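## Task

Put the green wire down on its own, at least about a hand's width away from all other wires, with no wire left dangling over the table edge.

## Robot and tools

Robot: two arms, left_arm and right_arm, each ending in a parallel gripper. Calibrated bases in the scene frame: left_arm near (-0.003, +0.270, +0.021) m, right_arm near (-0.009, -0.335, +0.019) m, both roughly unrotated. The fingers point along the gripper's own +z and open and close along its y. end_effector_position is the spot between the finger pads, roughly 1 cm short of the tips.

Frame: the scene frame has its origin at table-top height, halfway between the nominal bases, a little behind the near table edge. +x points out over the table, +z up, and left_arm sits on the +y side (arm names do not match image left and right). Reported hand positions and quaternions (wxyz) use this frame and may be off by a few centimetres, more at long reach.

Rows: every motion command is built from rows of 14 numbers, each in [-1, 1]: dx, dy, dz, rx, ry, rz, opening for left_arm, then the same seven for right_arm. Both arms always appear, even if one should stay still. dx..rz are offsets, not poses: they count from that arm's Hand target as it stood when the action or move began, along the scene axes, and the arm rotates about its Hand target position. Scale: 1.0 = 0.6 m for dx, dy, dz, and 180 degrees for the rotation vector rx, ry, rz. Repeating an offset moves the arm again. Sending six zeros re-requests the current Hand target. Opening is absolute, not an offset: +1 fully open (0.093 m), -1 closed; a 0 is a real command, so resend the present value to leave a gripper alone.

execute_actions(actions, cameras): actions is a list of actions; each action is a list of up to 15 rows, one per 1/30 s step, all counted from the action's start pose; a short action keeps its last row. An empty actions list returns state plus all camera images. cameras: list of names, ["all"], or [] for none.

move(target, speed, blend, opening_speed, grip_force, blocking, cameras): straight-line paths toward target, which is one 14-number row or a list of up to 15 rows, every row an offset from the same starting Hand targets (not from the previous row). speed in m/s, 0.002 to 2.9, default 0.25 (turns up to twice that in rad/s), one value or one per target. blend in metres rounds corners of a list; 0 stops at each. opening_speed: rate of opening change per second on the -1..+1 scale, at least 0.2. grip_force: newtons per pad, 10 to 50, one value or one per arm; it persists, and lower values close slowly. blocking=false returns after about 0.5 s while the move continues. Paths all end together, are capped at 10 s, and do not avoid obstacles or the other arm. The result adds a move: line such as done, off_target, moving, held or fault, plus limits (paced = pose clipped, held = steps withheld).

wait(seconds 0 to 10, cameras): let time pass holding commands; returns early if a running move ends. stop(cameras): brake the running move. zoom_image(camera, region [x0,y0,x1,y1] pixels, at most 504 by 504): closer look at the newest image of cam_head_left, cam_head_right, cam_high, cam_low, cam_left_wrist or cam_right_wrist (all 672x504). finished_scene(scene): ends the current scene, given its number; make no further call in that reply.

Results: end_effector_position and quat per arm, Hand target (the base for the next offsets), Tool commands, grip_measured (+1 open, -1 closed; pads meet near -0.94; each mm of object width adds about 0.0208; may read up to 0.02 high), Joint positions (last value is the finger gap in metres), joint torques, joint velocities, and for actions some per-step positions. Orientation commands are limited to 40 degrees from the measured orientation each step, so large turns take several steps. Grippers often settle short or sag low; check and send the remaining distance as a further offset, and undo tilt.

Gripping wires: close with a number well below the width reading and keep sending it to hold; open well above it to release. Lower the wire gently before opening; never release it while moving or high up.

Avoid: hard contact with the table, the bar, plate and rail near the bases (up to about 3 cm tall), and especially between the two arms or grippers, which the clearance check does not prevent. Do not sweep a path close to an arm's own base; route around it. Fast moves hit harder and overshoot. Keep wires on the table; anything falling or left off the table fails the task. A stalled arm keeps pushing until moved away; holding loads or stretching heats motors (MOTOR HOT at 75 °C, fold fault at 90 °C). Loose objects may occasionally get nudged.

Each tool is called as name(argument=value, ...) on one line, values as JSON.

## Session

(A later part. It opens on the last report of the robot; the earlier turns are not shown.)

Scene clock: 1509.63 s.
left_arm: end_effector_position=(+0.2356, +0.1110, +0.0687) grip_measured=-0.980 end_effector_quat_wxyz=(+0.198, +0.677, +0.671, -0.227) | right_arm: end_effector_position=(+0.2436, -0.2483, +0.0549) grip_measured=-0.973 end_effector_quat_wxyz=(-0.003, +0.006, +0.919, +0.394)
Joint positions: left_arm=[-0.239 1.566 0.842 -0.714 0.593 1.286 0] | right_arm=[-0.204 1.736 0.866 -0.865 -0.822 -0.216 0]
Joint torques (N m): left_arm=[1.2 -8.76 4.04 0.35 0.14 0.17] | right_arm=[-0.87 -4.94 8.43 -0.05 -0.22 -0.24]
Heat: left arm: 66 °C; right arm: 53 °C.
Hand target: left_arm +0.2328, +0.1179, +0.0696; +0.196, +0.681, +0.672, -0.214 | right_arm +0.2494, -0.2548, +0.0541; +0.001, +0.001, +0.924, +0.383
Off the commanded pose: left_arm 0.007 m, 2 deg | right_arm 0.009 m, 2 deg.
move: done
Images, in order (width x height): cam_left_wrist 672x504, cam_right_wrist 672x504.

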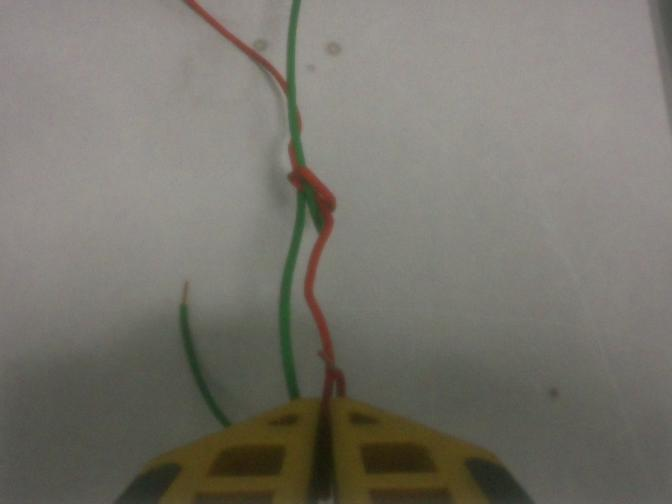

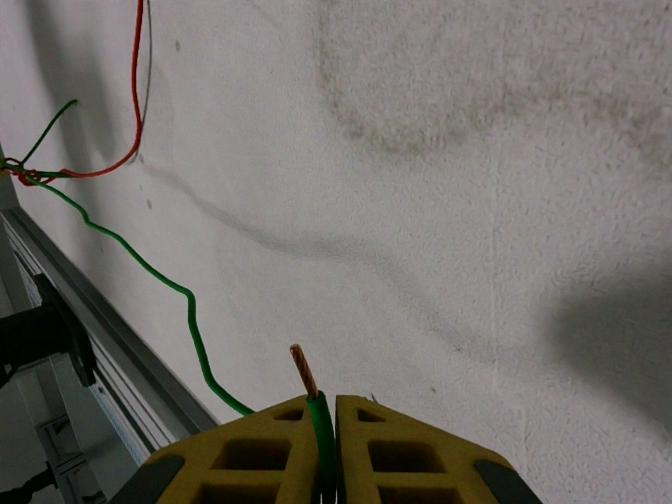

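move(target=[0,0.1,0,0,0,0,-1,0,-0.11,0,0,0,0,-1], speed=0.08, cameras=["cam_right_wrist","cam_left_wrist","cam_head_right"])

zoom_image(camera="cam_left_wrist", region=[180, 0, 480, 300])

Scene clock: 1517.47 s.
left_arm: end_effector_position=(+0.2289, +0.1522, +0.0790) grip_measured=-0.980 end_effector_quat_wxyz=(+0.230, +0.669, +0.654, -0.267) | right_arm: end_effector_position=(+0.2378, -0.2957, +0.0645) grip_measured=-0.973 end_effector_quat_wxyz=(-0.021, +0.019, +0.904, +0.426)
Joint positions: left_arm=[-0.018 1.566 0.842 -0.883 0.713 1.576 0] | right_arm=[-0.412 1.858 0.99 -1.149 -0.817 -0.519 0]
Joint torques (N m): left_arm=[3.19 -7.35 5.3 -0.02 -0.89 0.18] | right_arm=[-3.54 -5.64 9.16 -0.05 0.36 -0.32]
Heat: left arm: 65 °C; right arm: 52 °C.
Hand target: left_arm +0.2328, +0.1778, +0.0697; +0.196, +0.681, +0.672, -0.214 | right_arm +0.2495, -0.3208, +0.0541; +0.001, +0.001, +0.924, +0.383
Off the commanded pose: left_arm 0.028 m, 8 deg | right_arm 0.030 m, 6 deg.
move: off_target (left_arm, right_arm)
Images, in order (width x height): cam_head_right 672x504, cam_left_wrist 672x504, cam_right_wrist 672x504.

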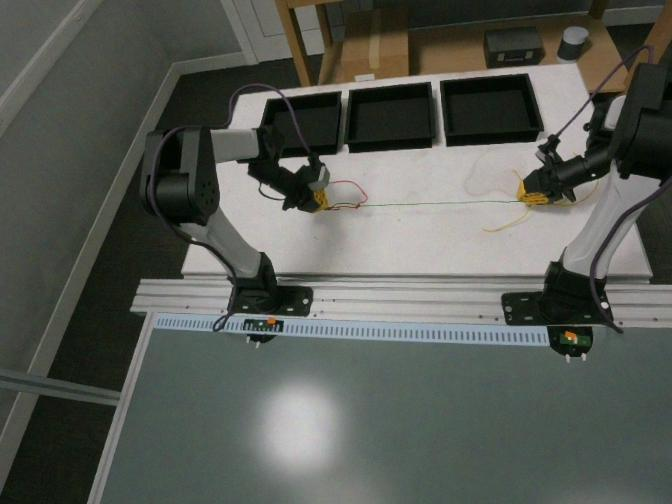

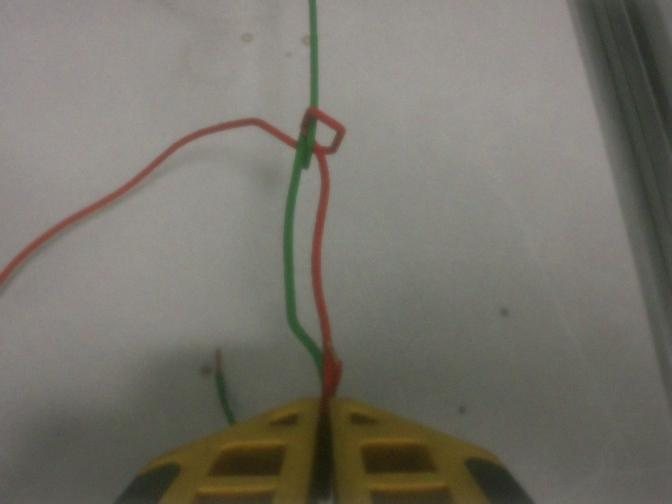

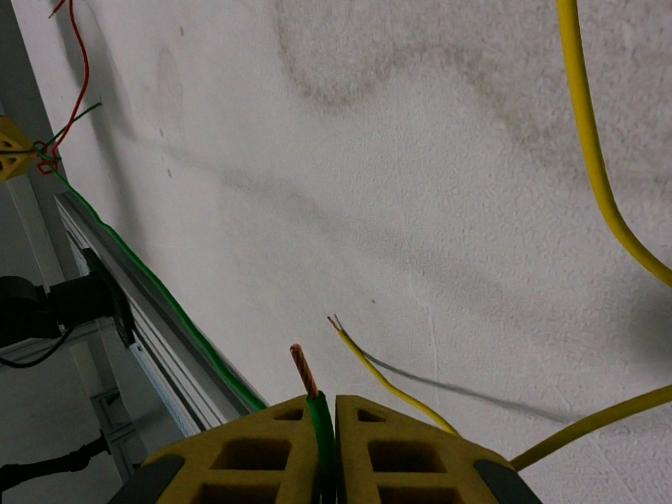

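Scaled by 1.680 from the camera's 672x504 image, which has a finer 960x720 frame.

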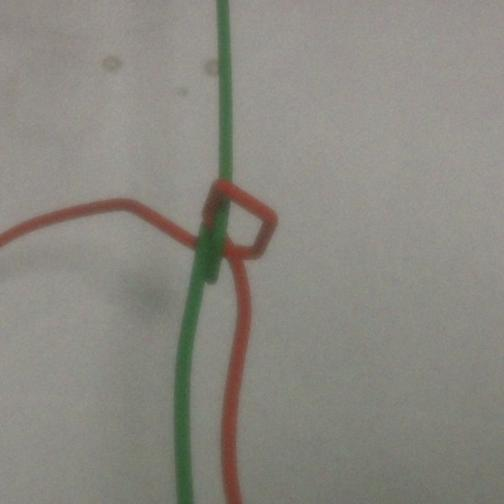

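move(target=[[0,-0.06,-0.04,0,0,0,-1,0,0.05,-0.02,0,0,0,-1],[0,-0.06,-0.05,0,0,0,-0.3,0,0.05,-0.02,0,0,0,-1],[-0.03,0.04,0.08,0,0,0,-0.3,0,0.05,-0.02,0,0,0,-1]], speed=0.1, cameras=["cam_right_wrist","cam_left_wrist"])

zoom_image(camera="cam_left_wrist", region=[150, 100, 500, 450])

Scene clock: 1531.70 s.
left_arm: end_effector_position=(+0.2078, +0.1989, +0.1080) grip_measured=-0.301 end_effector_quat_wxyz=(+0.184, +0.672, +0.678, -0.233) | right_arm: end_effector_position=(+0.2490, -0.2889, +0.0438) grip_measured=-0.973 end_effector_quat_wxyz=(-0.006, +0.003, +0.920, +0.392)
Joint positions: left_arm=[0.118 1.454 0.912 -1.164 0.581 1.705 0.031] | right_arm=[-0.347 1.858 0.954 -0.982 -0.781 -0.424 0]
Joint torques (N m): left_arm=[1.06 -6.65 7.53 -0.14 0.29 0.16] | right_arm=[0.23 -7.82 4.49 0.02 -0.31 0.01]
Heat: left arm: 64 °C; right arm: 50 °C.
Hand target: left_arm +0.2147, +0.2018, +0.1176; +0.196, +0.681, +0.672, -0.214 | right_arm +0.2493, -0.2908, +0.0421; +0.001, +0.001, +0.924, +0.383
Off the commanded pose: left_arm 0.012 m, 3 deg | right_arm 0.003 m, 1 deg.
move: off_target (left_arm)
Images, in order (width x height): cam_left_wrist 672x504, cam_right_wrist 672x504.

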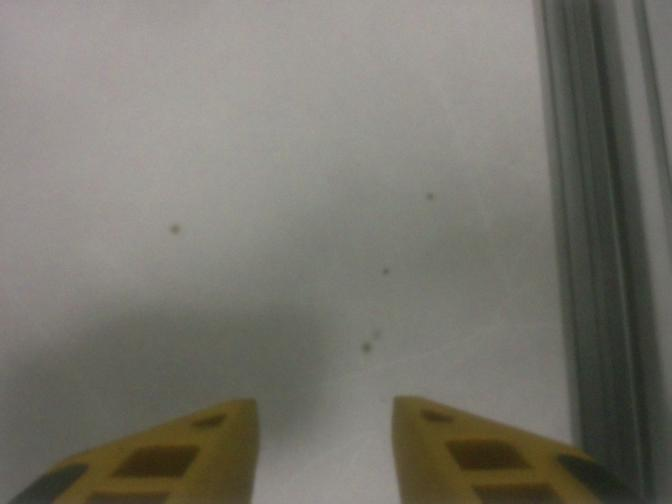

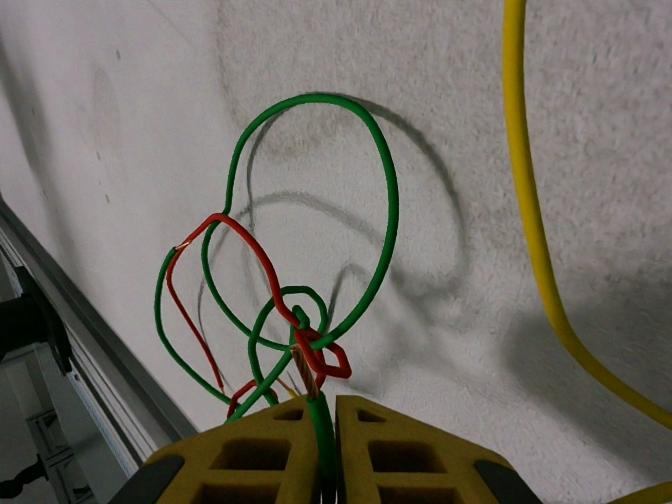

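Scaled by 1.440 from the camera's 672x504 image, which has a finer 960x720 frame.

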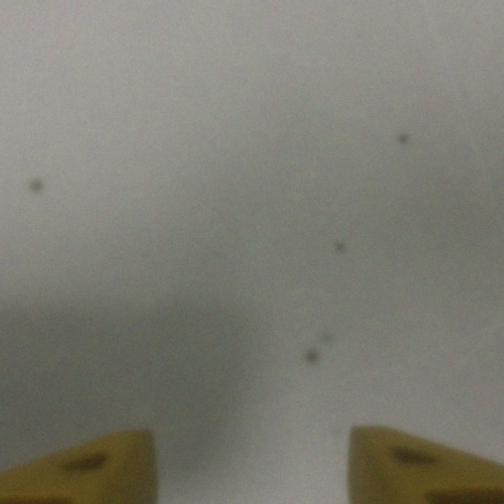

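move(target=[[0,0,0,0,0,0,-0.3,0,0.05,0.08,0,0,0,-1],[0,0,0,0,0,0,-0.3,0,0.33,0.08,0,0,0,-1]], speed=0.2, blend=[0.03,0], cameras=["cam_right_wrist","cam_left_wrist","cam_head_right"])

zoom_image(camera="cam_right_wrist", region=[100, 150, 450, 500])

Scene clock: 1541.63 s.
left_arm: end_effector_position=(+0.2077, +0.1989, +0.1080) grip_measured=-0.301 end_effector_quat_wxyz=(+0.184, +0.672, +0.678, -0.233) | right_arm: end_effector_position=(+0.2494, -0.0922, +0.0893) grip_measured=-0.973 end_effector_quat_wxyz=(-0.009, +0.000, +0.923, +0.385)
Joint positions: left_arm=[0.118 1.454 0.912 -1.165 0.581 1.706 0.031] | right_arm=[0.377 1.621 0.903 -0.454 -0.731 0.578 0]
Joint torques (N m): left_arm=[1.31 -6.83 7.46 -0.15 0.35 0.15] | right_arm=[0.61 -7.9 6.16 1.14 -0.23 0.02]
Heat: left arm: 63 °C; right arm: 50 °C.
Hand target: left_arm +0.2148, +0.2018, +0.1176; +0.196, +0.681, +0.672, -0.214 | right_arm +0.2495, -0.0928, +0.0902; +0.001, +0.001, +0.924, +0.383
Off the commanded pose: left_arm 0.012 m, 3 deg | right_arm 0.001 m, 1 deg.
move: off_target (left_arm); blend cut to 0.0283 m at target 1
Images, in order (width x height): cam_head_right 672x504, cam_left_wrist 672x504, cam_right_wrist 672x504.

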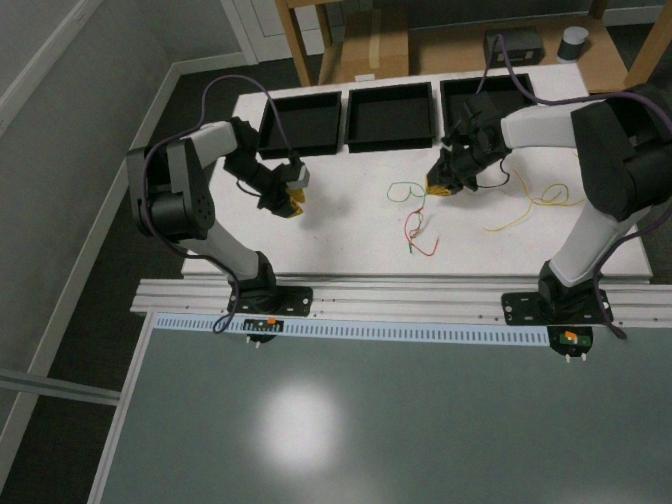

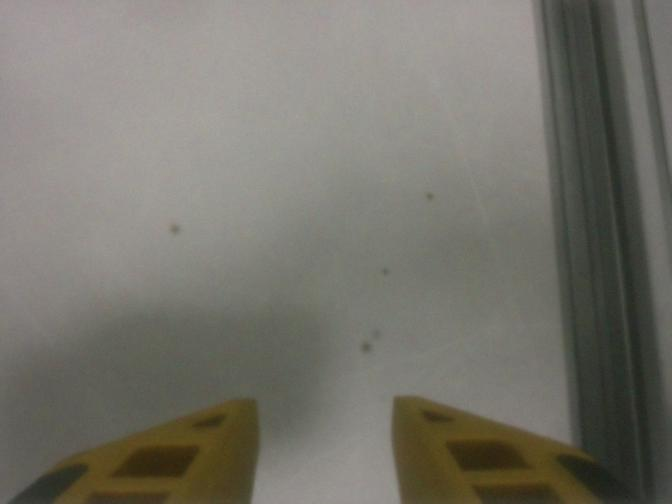

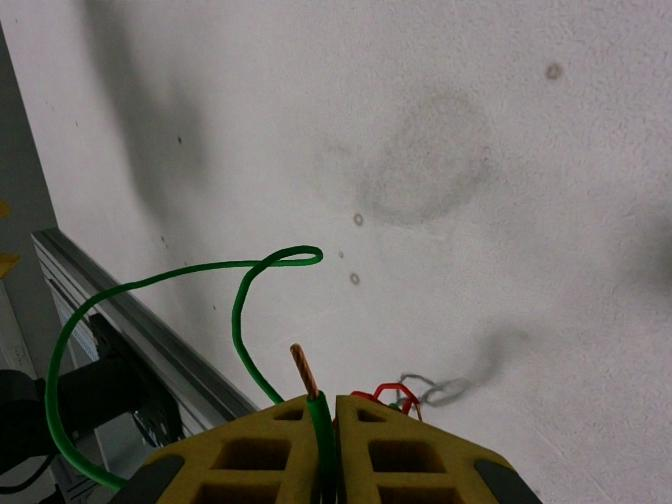

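Scaled by 1.440 from the camera's 672x504 image, which has a finer 960x720 frame.

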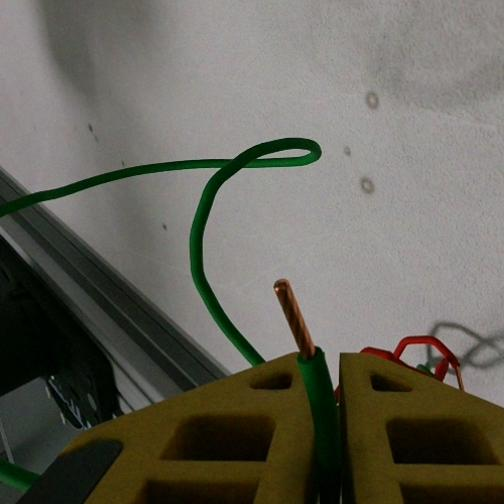

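move(target=[[0,0,0,0,0,0,-0.3,0.06,0.02,-0.09,0,0,0,-1],[0,0,0,0,0,0,-0.3,0.06,0.02,-0.09,0,0,0,-0.3],[0,0,0,0,0,0,-0.3,0.06,-0.08,0.0,0,0,0,-0.3],[0,0,0,0,0,0,-0.3,0.02,-0.17,0.22,0,-0.354,0.354,0]], speed=[0.15,0.15,0.15,0.4], cameras=["cam_right_wrist","cam_head_right"])

zoom_image(camera="cam_right_wrist", region=[50, 150, 450, 500])

Scene clock: 1556.73 s.
left_arm: end_effector_position=(+0.2077, +0.1989, +0.1080) grip_measured=-0.301 end_effector_quat_wxyz=(+0.184, +0.672, +0.678, -0.233) | right_arm: end_effector_position=(+0.2582, -0.1947, +0.2119) grip_measured=-0.001 end_effector_quat_wxyz=(-0.257, +0.651, -0.659, -0.273)
Joint positions: left_arm=[0.118 1.454 0.912 -1.165 0.581 1.706 0.031] | right_arm=[0.007 1.548 1.356 -1.339 -0.793 -1.487 0.045]
Joint torques (N m): left_arm=[1.03 -6.98 7.45 -0.18 0.35 0.21] | right_arm=[-0.69 -5.75 10.3 0.19 -0.68 -0.21]
Heat: left arm: 62 °C; right arm: 51 °C.
Hand target: left_arm +0.2148, +0.2018, +0.1176; +0.196, +0.681, +0.672, -0.214 | right_arm +0.2615, -0.1947, +0.2221; -0.271, +0.653, -0.653, -0.272
Off the commanded pose: left_arm 0.012 m, 3 deg | right_arm 0.011 m, 2 deg.
move: off_target (left_arm, right_arm); target 2's new opening was sent with right_arm's hand 0.014 m and 2 deg from that target; target 4's new opening was sent with right_arm's hand 0.011 m and 2 deg from that target
Images, in order (width x height): cam_head_right 672x504, cam_right_wrist 672x504.

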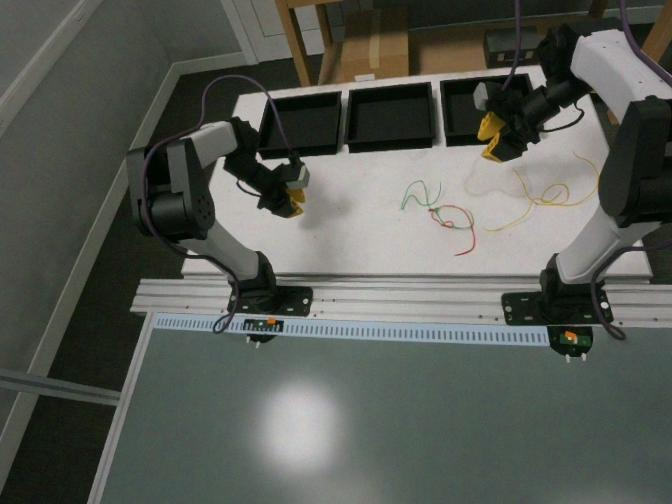

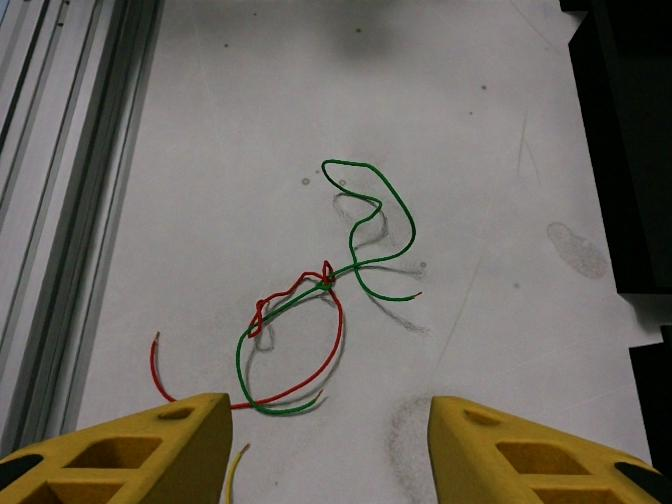

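Scaled by 1.260 from the camera's 672x504 image, which has a finer 960x720 frame.

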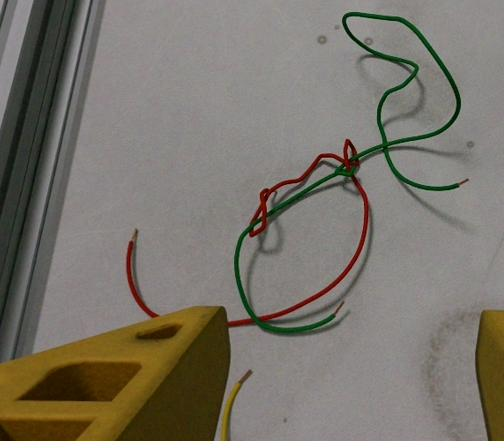

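move(target=[0.17,-0.42,-0.045,0,0,0,-0.1,-0.013,0.04,-0.26,0,0,0,-0.2], speed=0.25, cameras=["cam_right_wrist","cam_left_wrist"])

Scene clock: 1570.70 s.
left_arm: end_effector_position=(+0.3089, -0.0458, +0.0884) grip_measured=-0.101 end_effector_quat_wxyz=(+0.190, +0.684, +0.670, -0.218) | right_arm: end_effector_position=(+0.2557, -0.1723, +0.0706) grip_measured=-0.199 end_effector_quat_wxyz=(-0.273, +0.656, -0.650, -0.267)
Joint positions: left_arm=[-0.599 1.976 1.424 -0.688 0.487 0.897 0.04] | right_arm=[0.099 1.639 0.854 -0.621 -0.796 -1.364 0.036]
Joint torques (N m): left_arm=[0.73 -9.33 8.66 0.75 0.18 -0.1] | right_arm=[0.77 -5.19 5.68 0.74 -0.52 0.06]
Heat: left arm: 61 °C; right arm: 51 °C.
Hand target: left_arm +0.3168, -0.0501, +0.0906; +0.196, +0.681, +0.672, -0.214 | right_arm +0.2536, -0.1707, +0.0661; -0.271, +0.653, -0.652, -0.272
Off the commanded pose: left_arm 0.009 m, 1 deg | right_arm 0.005 m, 1 deg.
move: done
Images, in order (width x height): cam_left_wrist 672x504, cam_right_wrist 672x504.

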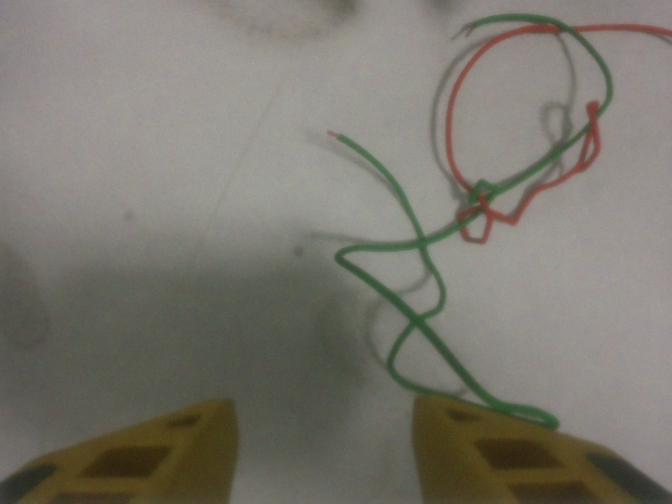

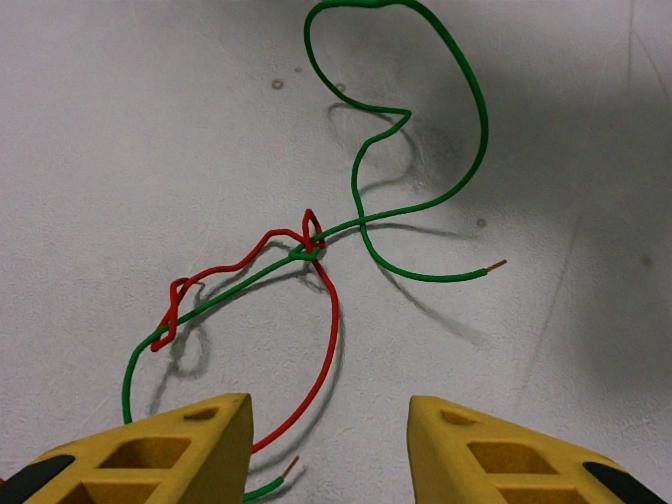

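move(target=[[-0.045,-0.03,-0.142,0,0,0,-0.1,-0.002,0.022,-0.1,0,0,0,-0.4],[-0.045,-0.03,-0.142,0,0,0,-1,-0.002,0.022,-0.1,0,0,0,-1]], speed=0.12, opening_speed=0.8, cameras=["cam_right_wrist","cam_left_wrist"])

Scene clock: 1581.20 s.
left_arm: end_effector_position=(+0.2998, -0.0706, +0.0212) grip_measured=-0.979 end_effector_quat_wxyz=(+0.218, +0.682, +0.666, -0.209) | right_arm: end_effector_position=(+0.2552, -0.1571, +0.0130) grip_measured=-0.976 end_effector_quat_wxyz=(-0.278, +0.656, -0.648, -0.271)
Joint positions: left_arm=[-0.667 2.071 1.247 -0.325 0.451 0.817 0] | right_arm=[0.154 1.799 0.741 -0.288 -0.797 -1.287 0]
Joint torques (N m): left_arm=[-0.36 -9.09 4.08 0.9 0.26 -0.06] | right_arm=[0.68 -5.31 4.75 0.85 -0.38 0.07]
Heat: left arm: 62 °C; right arm: 49 °C.
Hand target: left_arm +0.2898, -0.0681, +0.0054; +0.196, +0.681, +0.672, -0.214 | right_arm +0.2524, -0.1575, +0.0061; -0.271, +0.653, -0.653, -0.272
Off the commanded pose: left_arm 0.019 m, 3 deg | right_arm 0.007 m, 1 deg.
move: off_target (left_arm); target 2's new opening was sent with left_arm's hand 0.017 m and 2 deg from that target
Images, in order (width x height): cam_left_wrist 672x504, cam_right_wrist 672x504.

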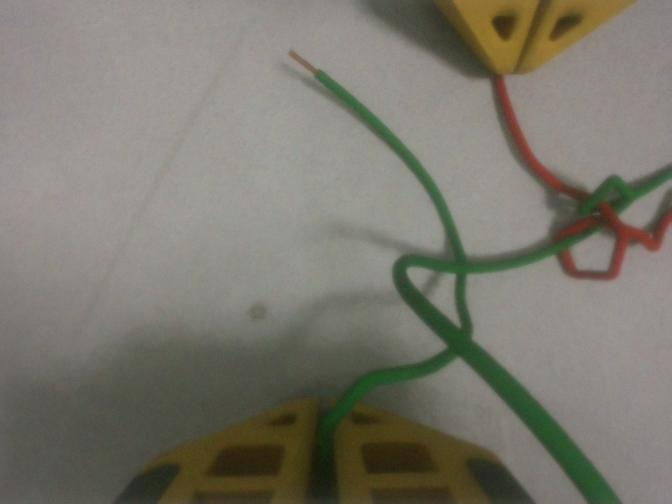

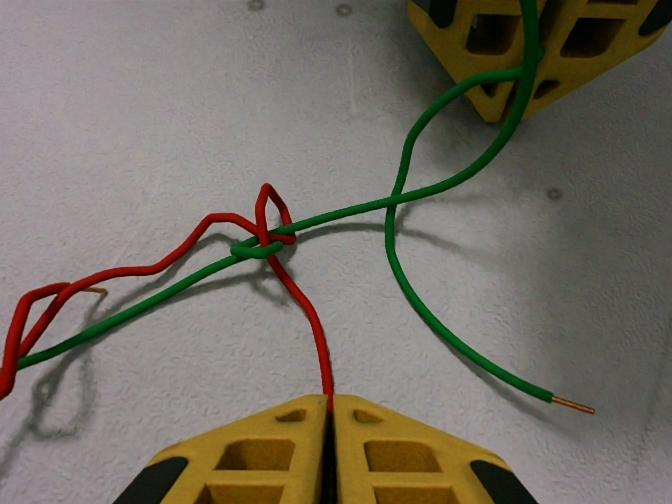

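move(target=[[0,0.12,0.08,0,0,0,-1,0,0,0.02,0,0,0,-1],[-0.03,0.33,0.08,0,0,0,-1,0,-0.06,0.02,0,0,0,-1]], speed=0.1, blend=[0.03,0], cameras=["cam_right_wrist","cam_left_wrist"])

Scene clock: 1587.20 s.
left_arm: end_effector_position=(+0.2725, +0.1202, +0.0498) grip_measured=-0.979 end_effector_quat_wxyz=(+0.197, +0.677, +0.670, -0.233) | right_arm: end_effector_position=(+0.2442, -0.1863, +0.0137) grip_measured=-0.976 end_effector_quat_wxyz=(-0.271, +0.651, -0.649, -0.287)
Joint positions: left_arm=[-0.171 1.748 0.957 -0.703 0.609 1.372 0] | right_arm=[0.042 1.799 0.741 -0.439 -0.832 -1.452 0]
Joint torques (N m): left_arm=[1.88 -10.76 3.88 0.17 0.11 0.12] | right_arm=[-1.69 -7.28 7.75 0.15 -0.27 -0.2]
Heat: left arm: 64 °C; right arm: 50 °C.
Hand target: left_arm +0.2718, +0.1298, +0.0534; +0.196, +0.681, +0.672, -0.214 | right_arm +0.2523, -0.1935, +0.0181; -0.271, +0.653, -0.653, -0.272
Off the commanded pose: left_arm 0.010 m, 2 deg | right_arm 0.012 m, 2 deg.
move: off_target (right_arm)
Images, in order (width x height): cam_left_wrist 672x504, cam_right_wrist 672x504.

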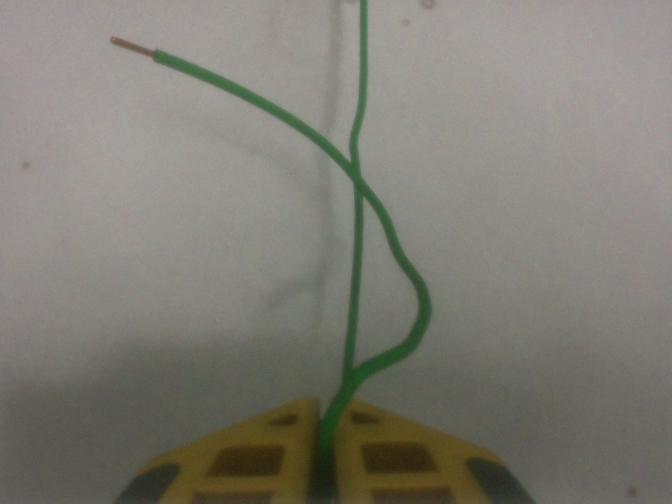

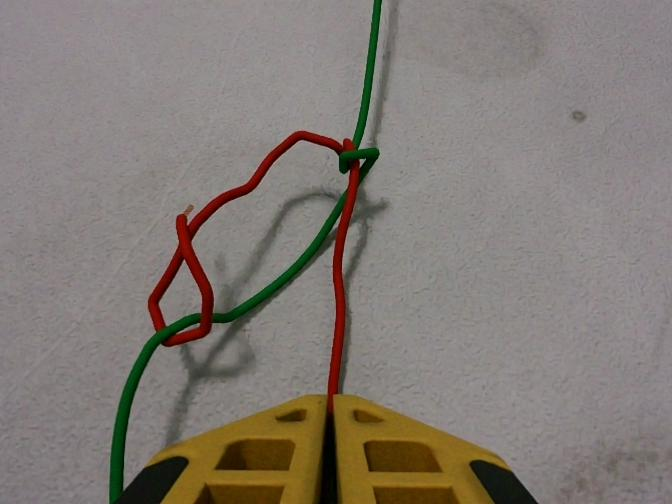

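Great, unwinding: continue pulling.

move(target=[0,0.08,0.01,0,0,0,-1,0,-0.17,0.02,0,0,0,-1], speed=0.08, cameras=["cam_right_wrist","cam_left_wrist","cam_head_right"])

Scene clock: 1592.87 s.
left_arm: end_effector_position=(+0.2641, +0.1760, +0.0483) grip_measured=-0.979 end_effector_quat_wxyz=(+0.182, +0.672, +0.679, -0.231) | right_arm: end_effector_position=(+0.2485, -0.2916, +0.0300) grip_measured=-0.978 end_effector_quat_wxyz=(-0.273, +0.649, -0.654, -0.274)
Joint positions: left_arm=[0.012 1.743 0.957 -0.85 0.586 1.579 0] | right_arm=[-0.353 1.882 0.924 -0.916 -0.774 -1.992 0]
Joint torques (N m): left_arm=[0.83 -10.33 6.15 -0.02 0.36 0.18] | right_arm=[-0.44 -5.64 7.51 -0.39 -0.35 -0.2]
Heat: left arm: 66 °C; right arm: 50 °C.
Hand target: left_arm +0.2718, +0.1778, +0.0594; +0.196, +0.681, +0.672, -0.214 | right_arm +0.2524, -0.2955, +0.0301; -0.271, +0.653, -0.653, -0.272
Off the commanded pose: left_arm 0.014 m, 3 deg | right_arm 0.005 m, 1 deg.
move: off_target (left_arm)
Images, in order (width x height): cam_head_right 672x504, cam_left_wrist 672x504, cam_right_wrist 672x504.

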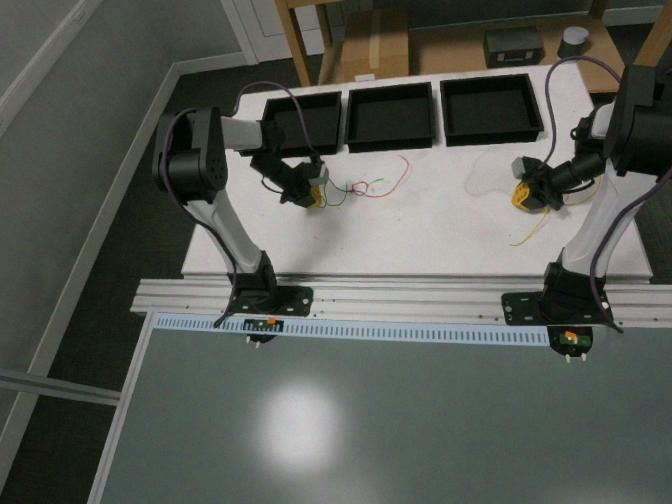

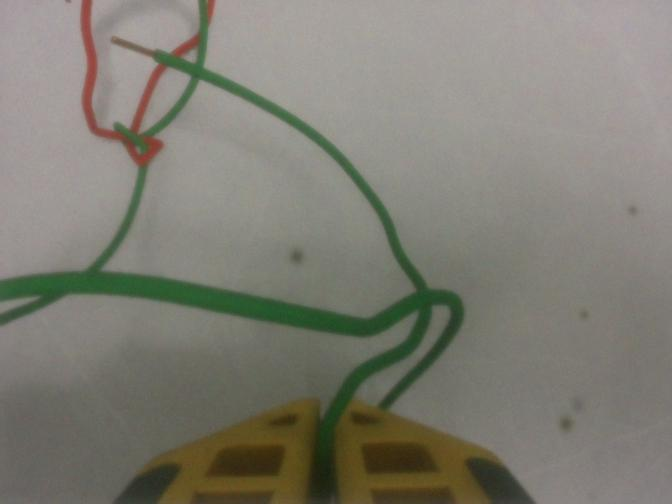

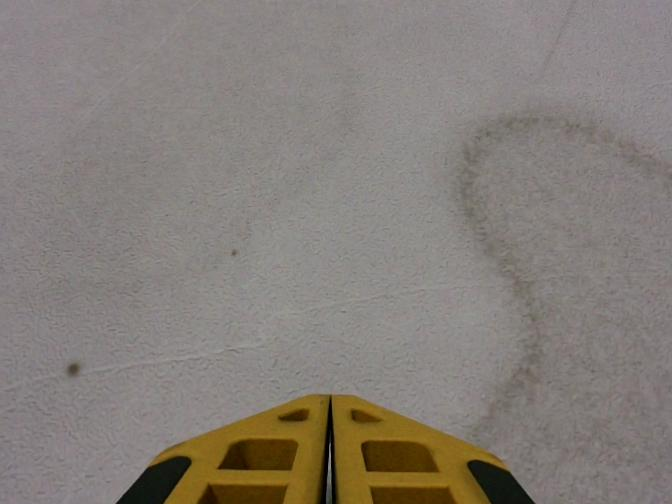

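move(target=[[0,0,0,0,0,0,-1,0,0.0,0.12,0,0,0,0.2],[0,0,0,0,0,0,-1,0.06,0.3,0.25,0,0,0,0.2]], speed=0.3, blend=[0.04,0], cameras=["cam_right_wrist","cam_head_right"])

Scene clock: 1600.17 s.
left_arm: end_effector_position=(+0.2641, +0.1760, +0.0483) grip_measured=-0.979 end_effector_quat_wxyz=(+0.181, +0.672, +0.679, -0.231) | right_arm: end_effector_position=(+0.2822, -0.1172, +0.1719) grip_measured=+0.199 end_effector_quat_wxyz=(-0.256, +0.651, -0.656, -0.284)
Joint positions: left_arm=[0.012 1.743 0.957 -0.851 0.586 1.579 0] | right_arm=[0.252 1.646 1.288 -0.95 -0.774 -1.156 0.055]
Joint torques (N m): left_arm=[1.26 -10.04 6.19 0.07 0.39 0.19] | right_arm=[0.39 -7.76 9.32 0.89 -0.39 0.06]
Heat: left arm: 68 °C; right arm: 49 °C.
Hand target: left_arm +0.2718, +0.1778, +0.0594; +0.196, +0.681, +0.672, -0.214 | right_arm +0.2883, -0.1155, +0.1801; -0.271, +0.653, -0.653, -0.272
Off the commanded pose: left_arm 0.014 m, 3 deg | right_arm 0.010 m, 2 deg.
move: off_target (left_arm); blend cut to 0.036 m at target 1
Images, in order (width x height): cam_head_right 672x504, cam_right_wrist 672x504.

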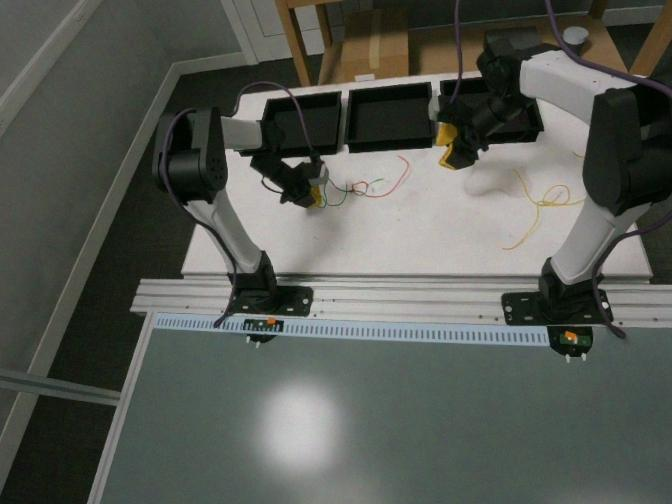

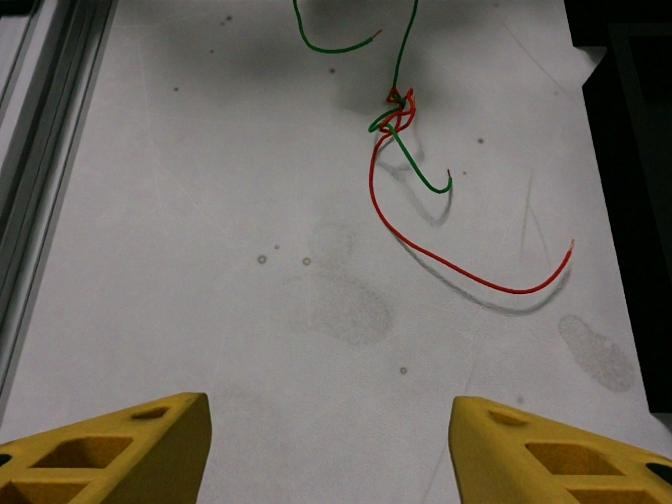

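move(target=[0,0,0,0,0,0,-1,0.023,0.2,-0.2,0,0,0,-0.1], speed=0.2, cameras=["cam_right_wrist"])

Scene clock: 1607.80 s.
left_arm: end_effector_position=(+0.2641, +0.1760, +0.0483) grip_measured=-0.979 end_effector_quat_wxyz=(+0.181, +0.672, +0.679, -0.231) | right_arm: end_effector_position=(+0.2987, +0.0036, +0.0629) grip_measured=-0.099 end_effector_quat_wxyz=(-0.268, +0.657, -0.649, -0.275)
Joint positions: left_arm=[0.012 1.743 0.957 -0.851 0.586 1.579 0] | right_arm=[0.557 1.958 1.2 -0.28 -0.647 -0.796 0.04]
Joint torques (N m): left_arm=[1.1 -10.21 6.2 -0.07 0.35 0.06] | right_arm=[0.17 -8.51 7.51 1.32 -0.28 0.08]
Heat: left arm: 70 °C; right arm: 49 °C.
Hand target: left_arm +0.2718, +0.1778, +0.0594; +0.196, +0.681, +0.672, -0.214 | right_arm +0.3022, +0.0046, +0.0601; -0.271, +0.653, -0.653, -0.272
Off the commanded pose: left_arm 0.014 m, 3 deg | right_arm 0.005 m, 1 deg.
move: off_target (left_arm)
Images, in order (width x height): cam_right_wrist 672x504.

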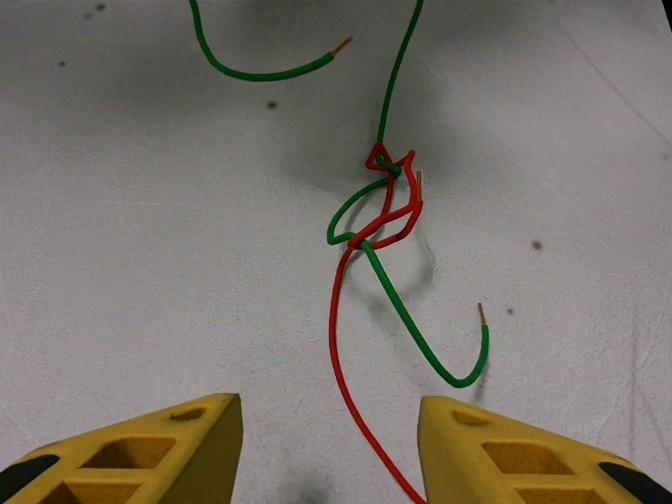

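move(target=[[0,0,0,0,0,0,-1,-0.002,0.028,-0.09,0,0,0,-0.5],[0,0,0,0,0,0,-1,-0.002,0.028,-0.09,0,0,0,-1],[0,0,0,0,0,0,-1,-0.01,-0.15,-0.04,0,0,0,-1]], speed=[0.12,0.12,0.08], opening_speed=0.8, cameras=["cam_right_wrist","cam_left_wrist"])

Scene clock: 1618.33 s.
left_arm: end_effector_position=(+0.2641, +0.1760, +0.0483) grip_measured=-0.979 end_effector_quat_wxyz=(+0.181, +0.672, +0.679, -0.231) | right_arm: end_effector_position=(+0.3001, -0.0840, +0.0268) grip_measured=-0.978 end_effector_quat_wxyz=(-0.265, +0.651, -0.659, -0.267)
Joint positions: left_arm=[0.012 1.743 0.957 -0.851 0.586 1.579 0] | right_arm=[0.35 1.924 1.001 -0.264 -0.716 -1.016 0]
Joint torques (N m): left_arm=[0.92 -10.25 6.54 0.01 0.36 0.17] | right_arm=[-0.39 -11.07 5.53 0.77 -0.58 -0.18]
Heat: left arm: 71 °C; right arm: 51 °C.
Hand target: left_arm +0.2718, +0.1778, +0.0594; +0.196, +0.681, +0.672, -0.214 | right_arm +0.2962, -0.0856, +0.0362; -0.271, +0.653, -0.653, -0.272
Off the commanded pose: left_arm 0.014 m, 3 deg | right_arm 0.010 m, 1 deg.
move: off_target (left_arm)
Images, in order (width x height): cam_left_wrist 672x504, cam_right_wrist 672x504.

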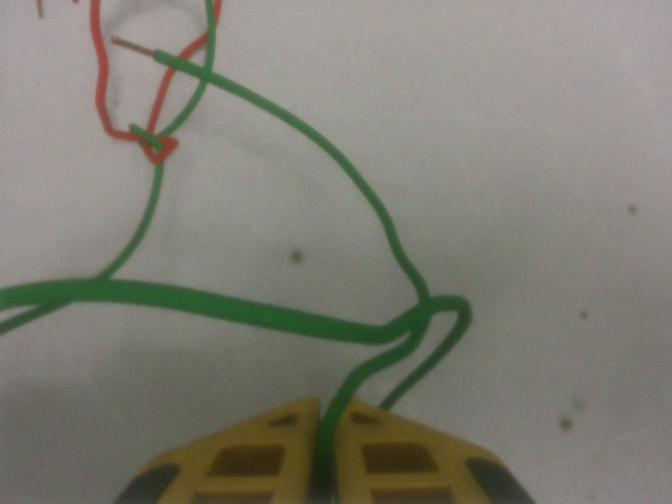

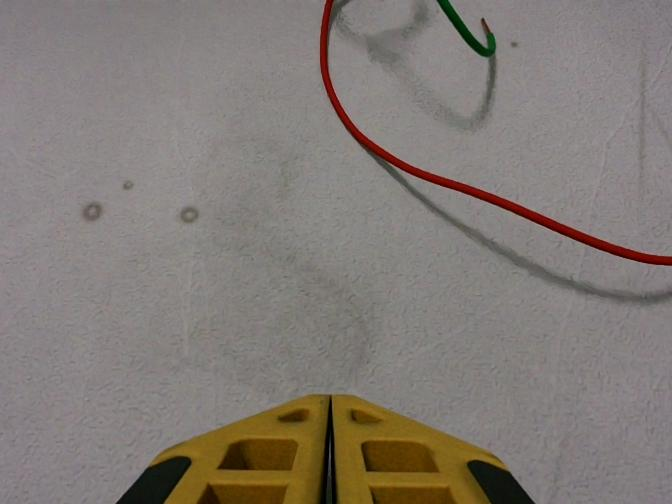

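move(target=[[0,0,0,0,0,0,-1,0.007,0.06,0.08,0,0,0,-0.4],[0,0,0,0,0,0,-1,0.005,0.22,0.06,0,0,0,-0.4],[0,0,0,0,0,0,-1,0.005,0.22,-0.04,0,0,0,-0.4]], speed=[0.2,0.2,0.12], cameras=["cam_right_wrist"])

Scene clock: 1627.43 s.
left_arm: end_effector_position=(+0.2641, +0.1760, +0.0483) grip_measured=-0.979 end_effector_quat_wxyz=(+0.181, +0.672, +0.679, -0.231) | right_arm: end_effector_position=(+0.2988, +0.0483, +0.0210) grip_measured=-0.401 end_effector_quat_wxyz=(-0.274, +0.658, -0.645, -0.275)
Joint positions: left_arm=[0.012 1.743 0.957 -0.851 0.586 1.579 0] | right_arm=[0.65 2.122 1.246 -0.092 -0.598 -0.701 0.026]
Joint torques (N m): left_arm=[0.95 -10.07 6.16 0 0.36 0.18] | right_arm=[0.25 -9.09 6.11 1.44 -0.25 0.06]
Heat: left arm: 72 °C; right arm: 53 °C.
Hand target: left_arm +0.2718, +0.1778, +0.0594; +0.196, +0.681, +0.672, -0.214 | right_arm +0.2991, +0.0466, +0.0122; -0.271, +0.653, -0.653, -0.272
Off the commanded pose: left_arm 0.014 m, 3 deg | right_arm 0.009 m, 1 deg.
move: off_target (left_arm)
Images, in order (width x height): cam_right_wrist 672x504.

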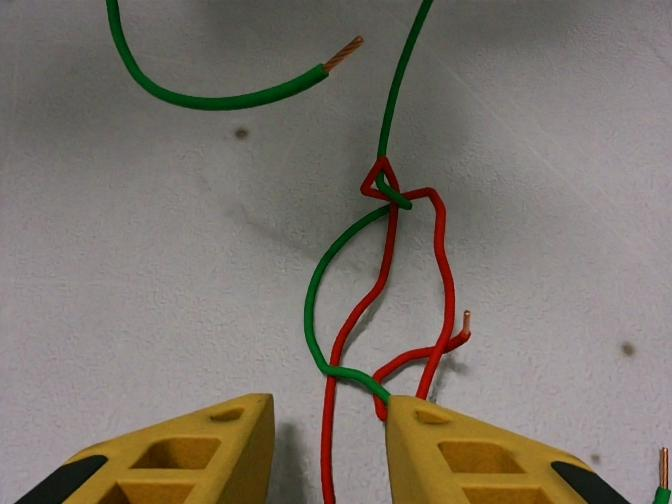

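move(target=[[0,0,0,0,0,0,-1,0,-0.022,0.0,0,0,0,-0.4],[0,0,0,0,0,0,-1,0,-0.022,0,0,0,0,-1],[0,0,0,0,0,0,-1,-0.01,-0.12,0.03,0,0,0,-1]], speed=[0.12,0.12,0.08], opening_speed=0.8, cameras=["cam_right_wrist","cam_left_wrist"])

Scene clock: 1636.30 s.
left_arm: end_effector_position=(+0.2641, +0.1760, +0.0483) grip_measured=-0.979 end_effector_quat_wxyz=(+0.181, +0.672, +0.679, -0.231) | right_arm: end_effector_position=(+0.2968, -0.0230, +0.0198) grip_measured=-0.975 end_effector_quat_wxyz=(-0.266, +0.651, -0.659, -0.267)
Joint positions: left_arm=[0.012 1.743 0.957 -0.851 0.586 1.579 0] | right_arm=[0.511 2 1.067 -0.134 -0.646 -0.828 0]
Joint torques (N m): left_arm=[0.9 -10.09 6.27 -0.04 0.35 0.21] | right_arm=[-0.42 -12.07 5.65 0.97 -0.54 -0.16]
Heat: left arm: 72 °C; right arm: 53 °C.
Hand target: left_arm +0.2718, +0.1778, +0.0594; +0.196, +0.681, +0.672, -0.214 | right_arm +0.2931, -0.0255, +0.0301; -0.271, +0.653, -0.653, -0.272
Off the commanded pose: left_arm 0.014 m, 3 deg | right_arm 0.011 m, 1 deg.
move: off_target (left_arm, right_arm)
Images, in order (width x height): cam_left_wrist 672x504, cam_right_wrist 672x504.

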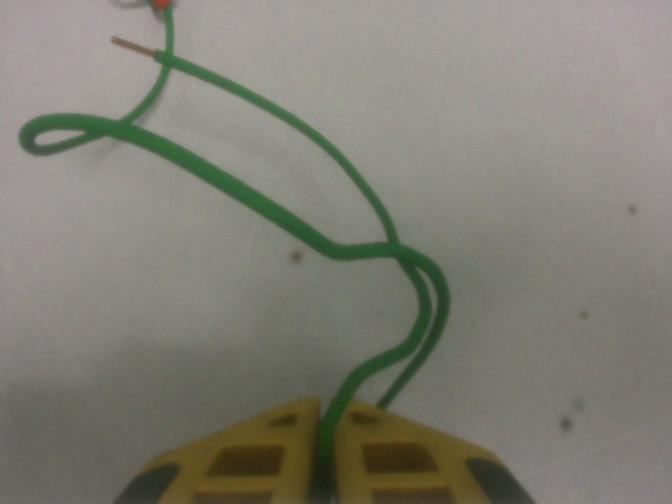

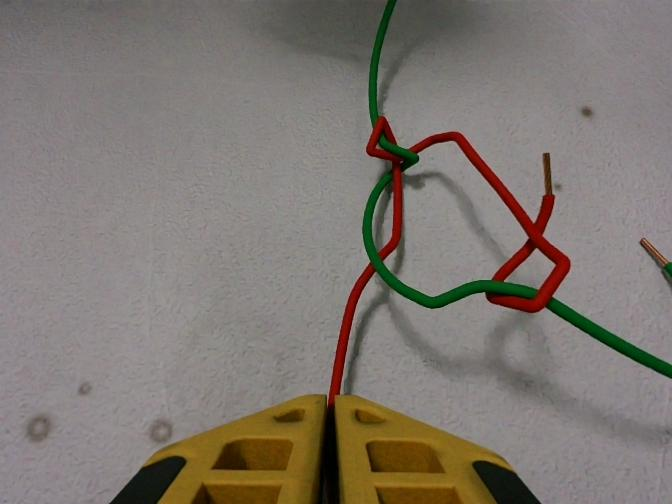

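move(target=[0,0,0,0,0,0,-1,0,-0.2,0,0,0,0,-1], speed=0.08, cameras=["cam_right_wrist","cam_left_wrist","cam_head_right"])

Scene clock: 1664.33 s.
left_arm: end_effector_position=(+0.2641, +0.1758, +0.0484) grip_measured=-0.979 end_effector_quat_wxyz=(+0.182, +0.672, +0.679, -0.231) | right_arm: end_effector_position=(+0.2946, -0.1413, +0.0227) grip_measured=-0.975 end_effector_quat_wxyz=(-0.266, +0.653, -0.654, -0.275)
Joint positions: left_arm=[0.012 1.743 0.957 -0.851 0.587 1.579 0] | right_arm=[0.18 1.902 0.948 -0.393 -0.784 -1.248 0]
Joint torques (N m): left_arm=[0.88 -9.95 6.32 -0.01 0.36 0.16] | right_arm=[-0.98 -10.28 5.46 0.5 -0.52 -0.16]
Heat: left arm: 74 °C; right arm: 59 °C.
Hand target: left_arm +0.2718, +0.1778, +0.0594; +0.196, +0.681, +0.672, -0.214 | right_arm +0.2932, -0.1456, +0.0302; -0.271, +0.653, -0.653, -0.272
Off the commanded pose: left_arm 0.014 m, 3 deg | right_arm 0.009 m, 1 deg.
move: off_target (left_arm)
Images, in order (width x height): cam_head_right 672x504, cam_left_wrist 672x504, cam_right_wrist 672x504.

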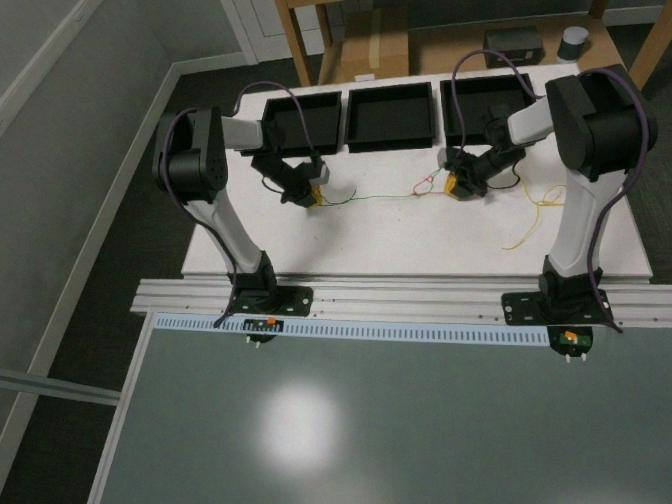

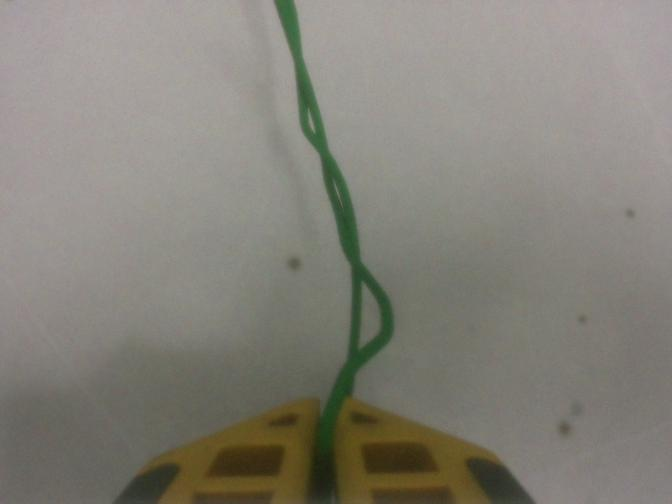

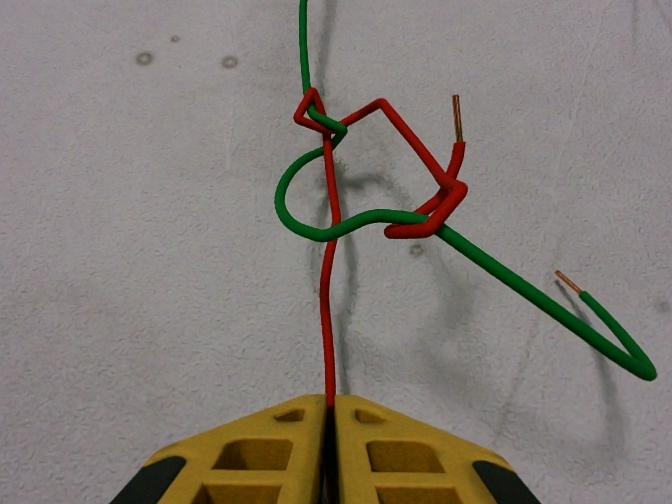

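move(target=[0,0,0,0,0,0,-1,0,-0.12,0,0,0,0,-1], speed=0.06, cameras=["cam_right_wrist","cam_left_wrist"])

Scene clock: 1670.63 s.
left_arm: end_effector_position=(+0.2629, +0.1536, +0.0618) grip_measured=-0.979 end_effector_quat_wxyz=(+0.223, +0.662, +0.660, -0.276) | right_arm: end_effector_position=(+0.2795, -0.1917, +0.0366) grip_measured=-0.975 end_effector_quat_wxyz=(-0.288, +0.648, -0.631, -0.317)
Joint positions: left_arm=[-0.006 1.743 0.957 -0.851 0.717 1.579 0] | right_arm=[-0.016 1.902 0.958 -0.657 -0.908 -1.581 0]
Joint torques (N m): left_arm=[2.59 -10.32 6.31 -0.05 -0.88 0.21] | right_arm=[-4.88 -7.84 8.03 0.11 0.38 -0.17]
Heat: left arm: 74 °C; right arm: 59 °C.
Hand target: left_arm +0.2718, +0.1779, +0.0594; +0.196, +0.681, +0.672, -0.214 | right_arm +0.2931, -0.2175, +0.0302; -0.271, +0.653, -0.653, -0.272
Off the commanded pose: left_arm 0.026 m, 8 deg | right_arm 0.030 m, 6 deg.
move: off_target (left_arm, right_arm)
Images, in order (width x height): cam_left_wrist 672x504, cam_right_wrist 672x504.

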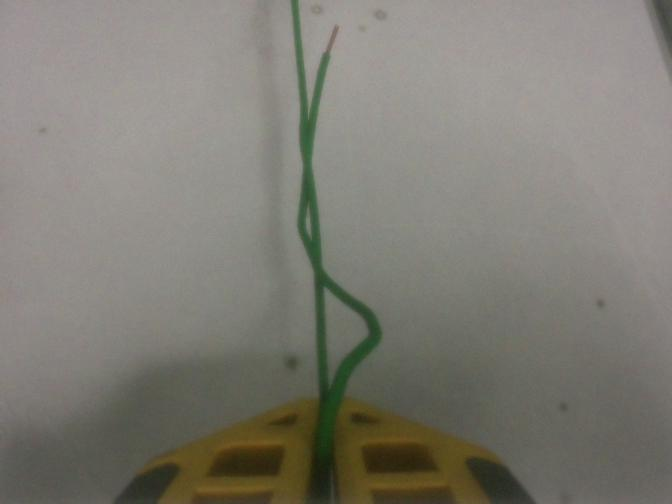

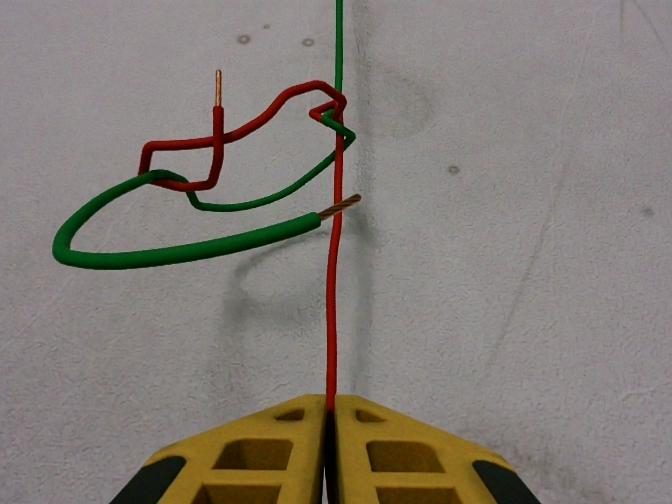

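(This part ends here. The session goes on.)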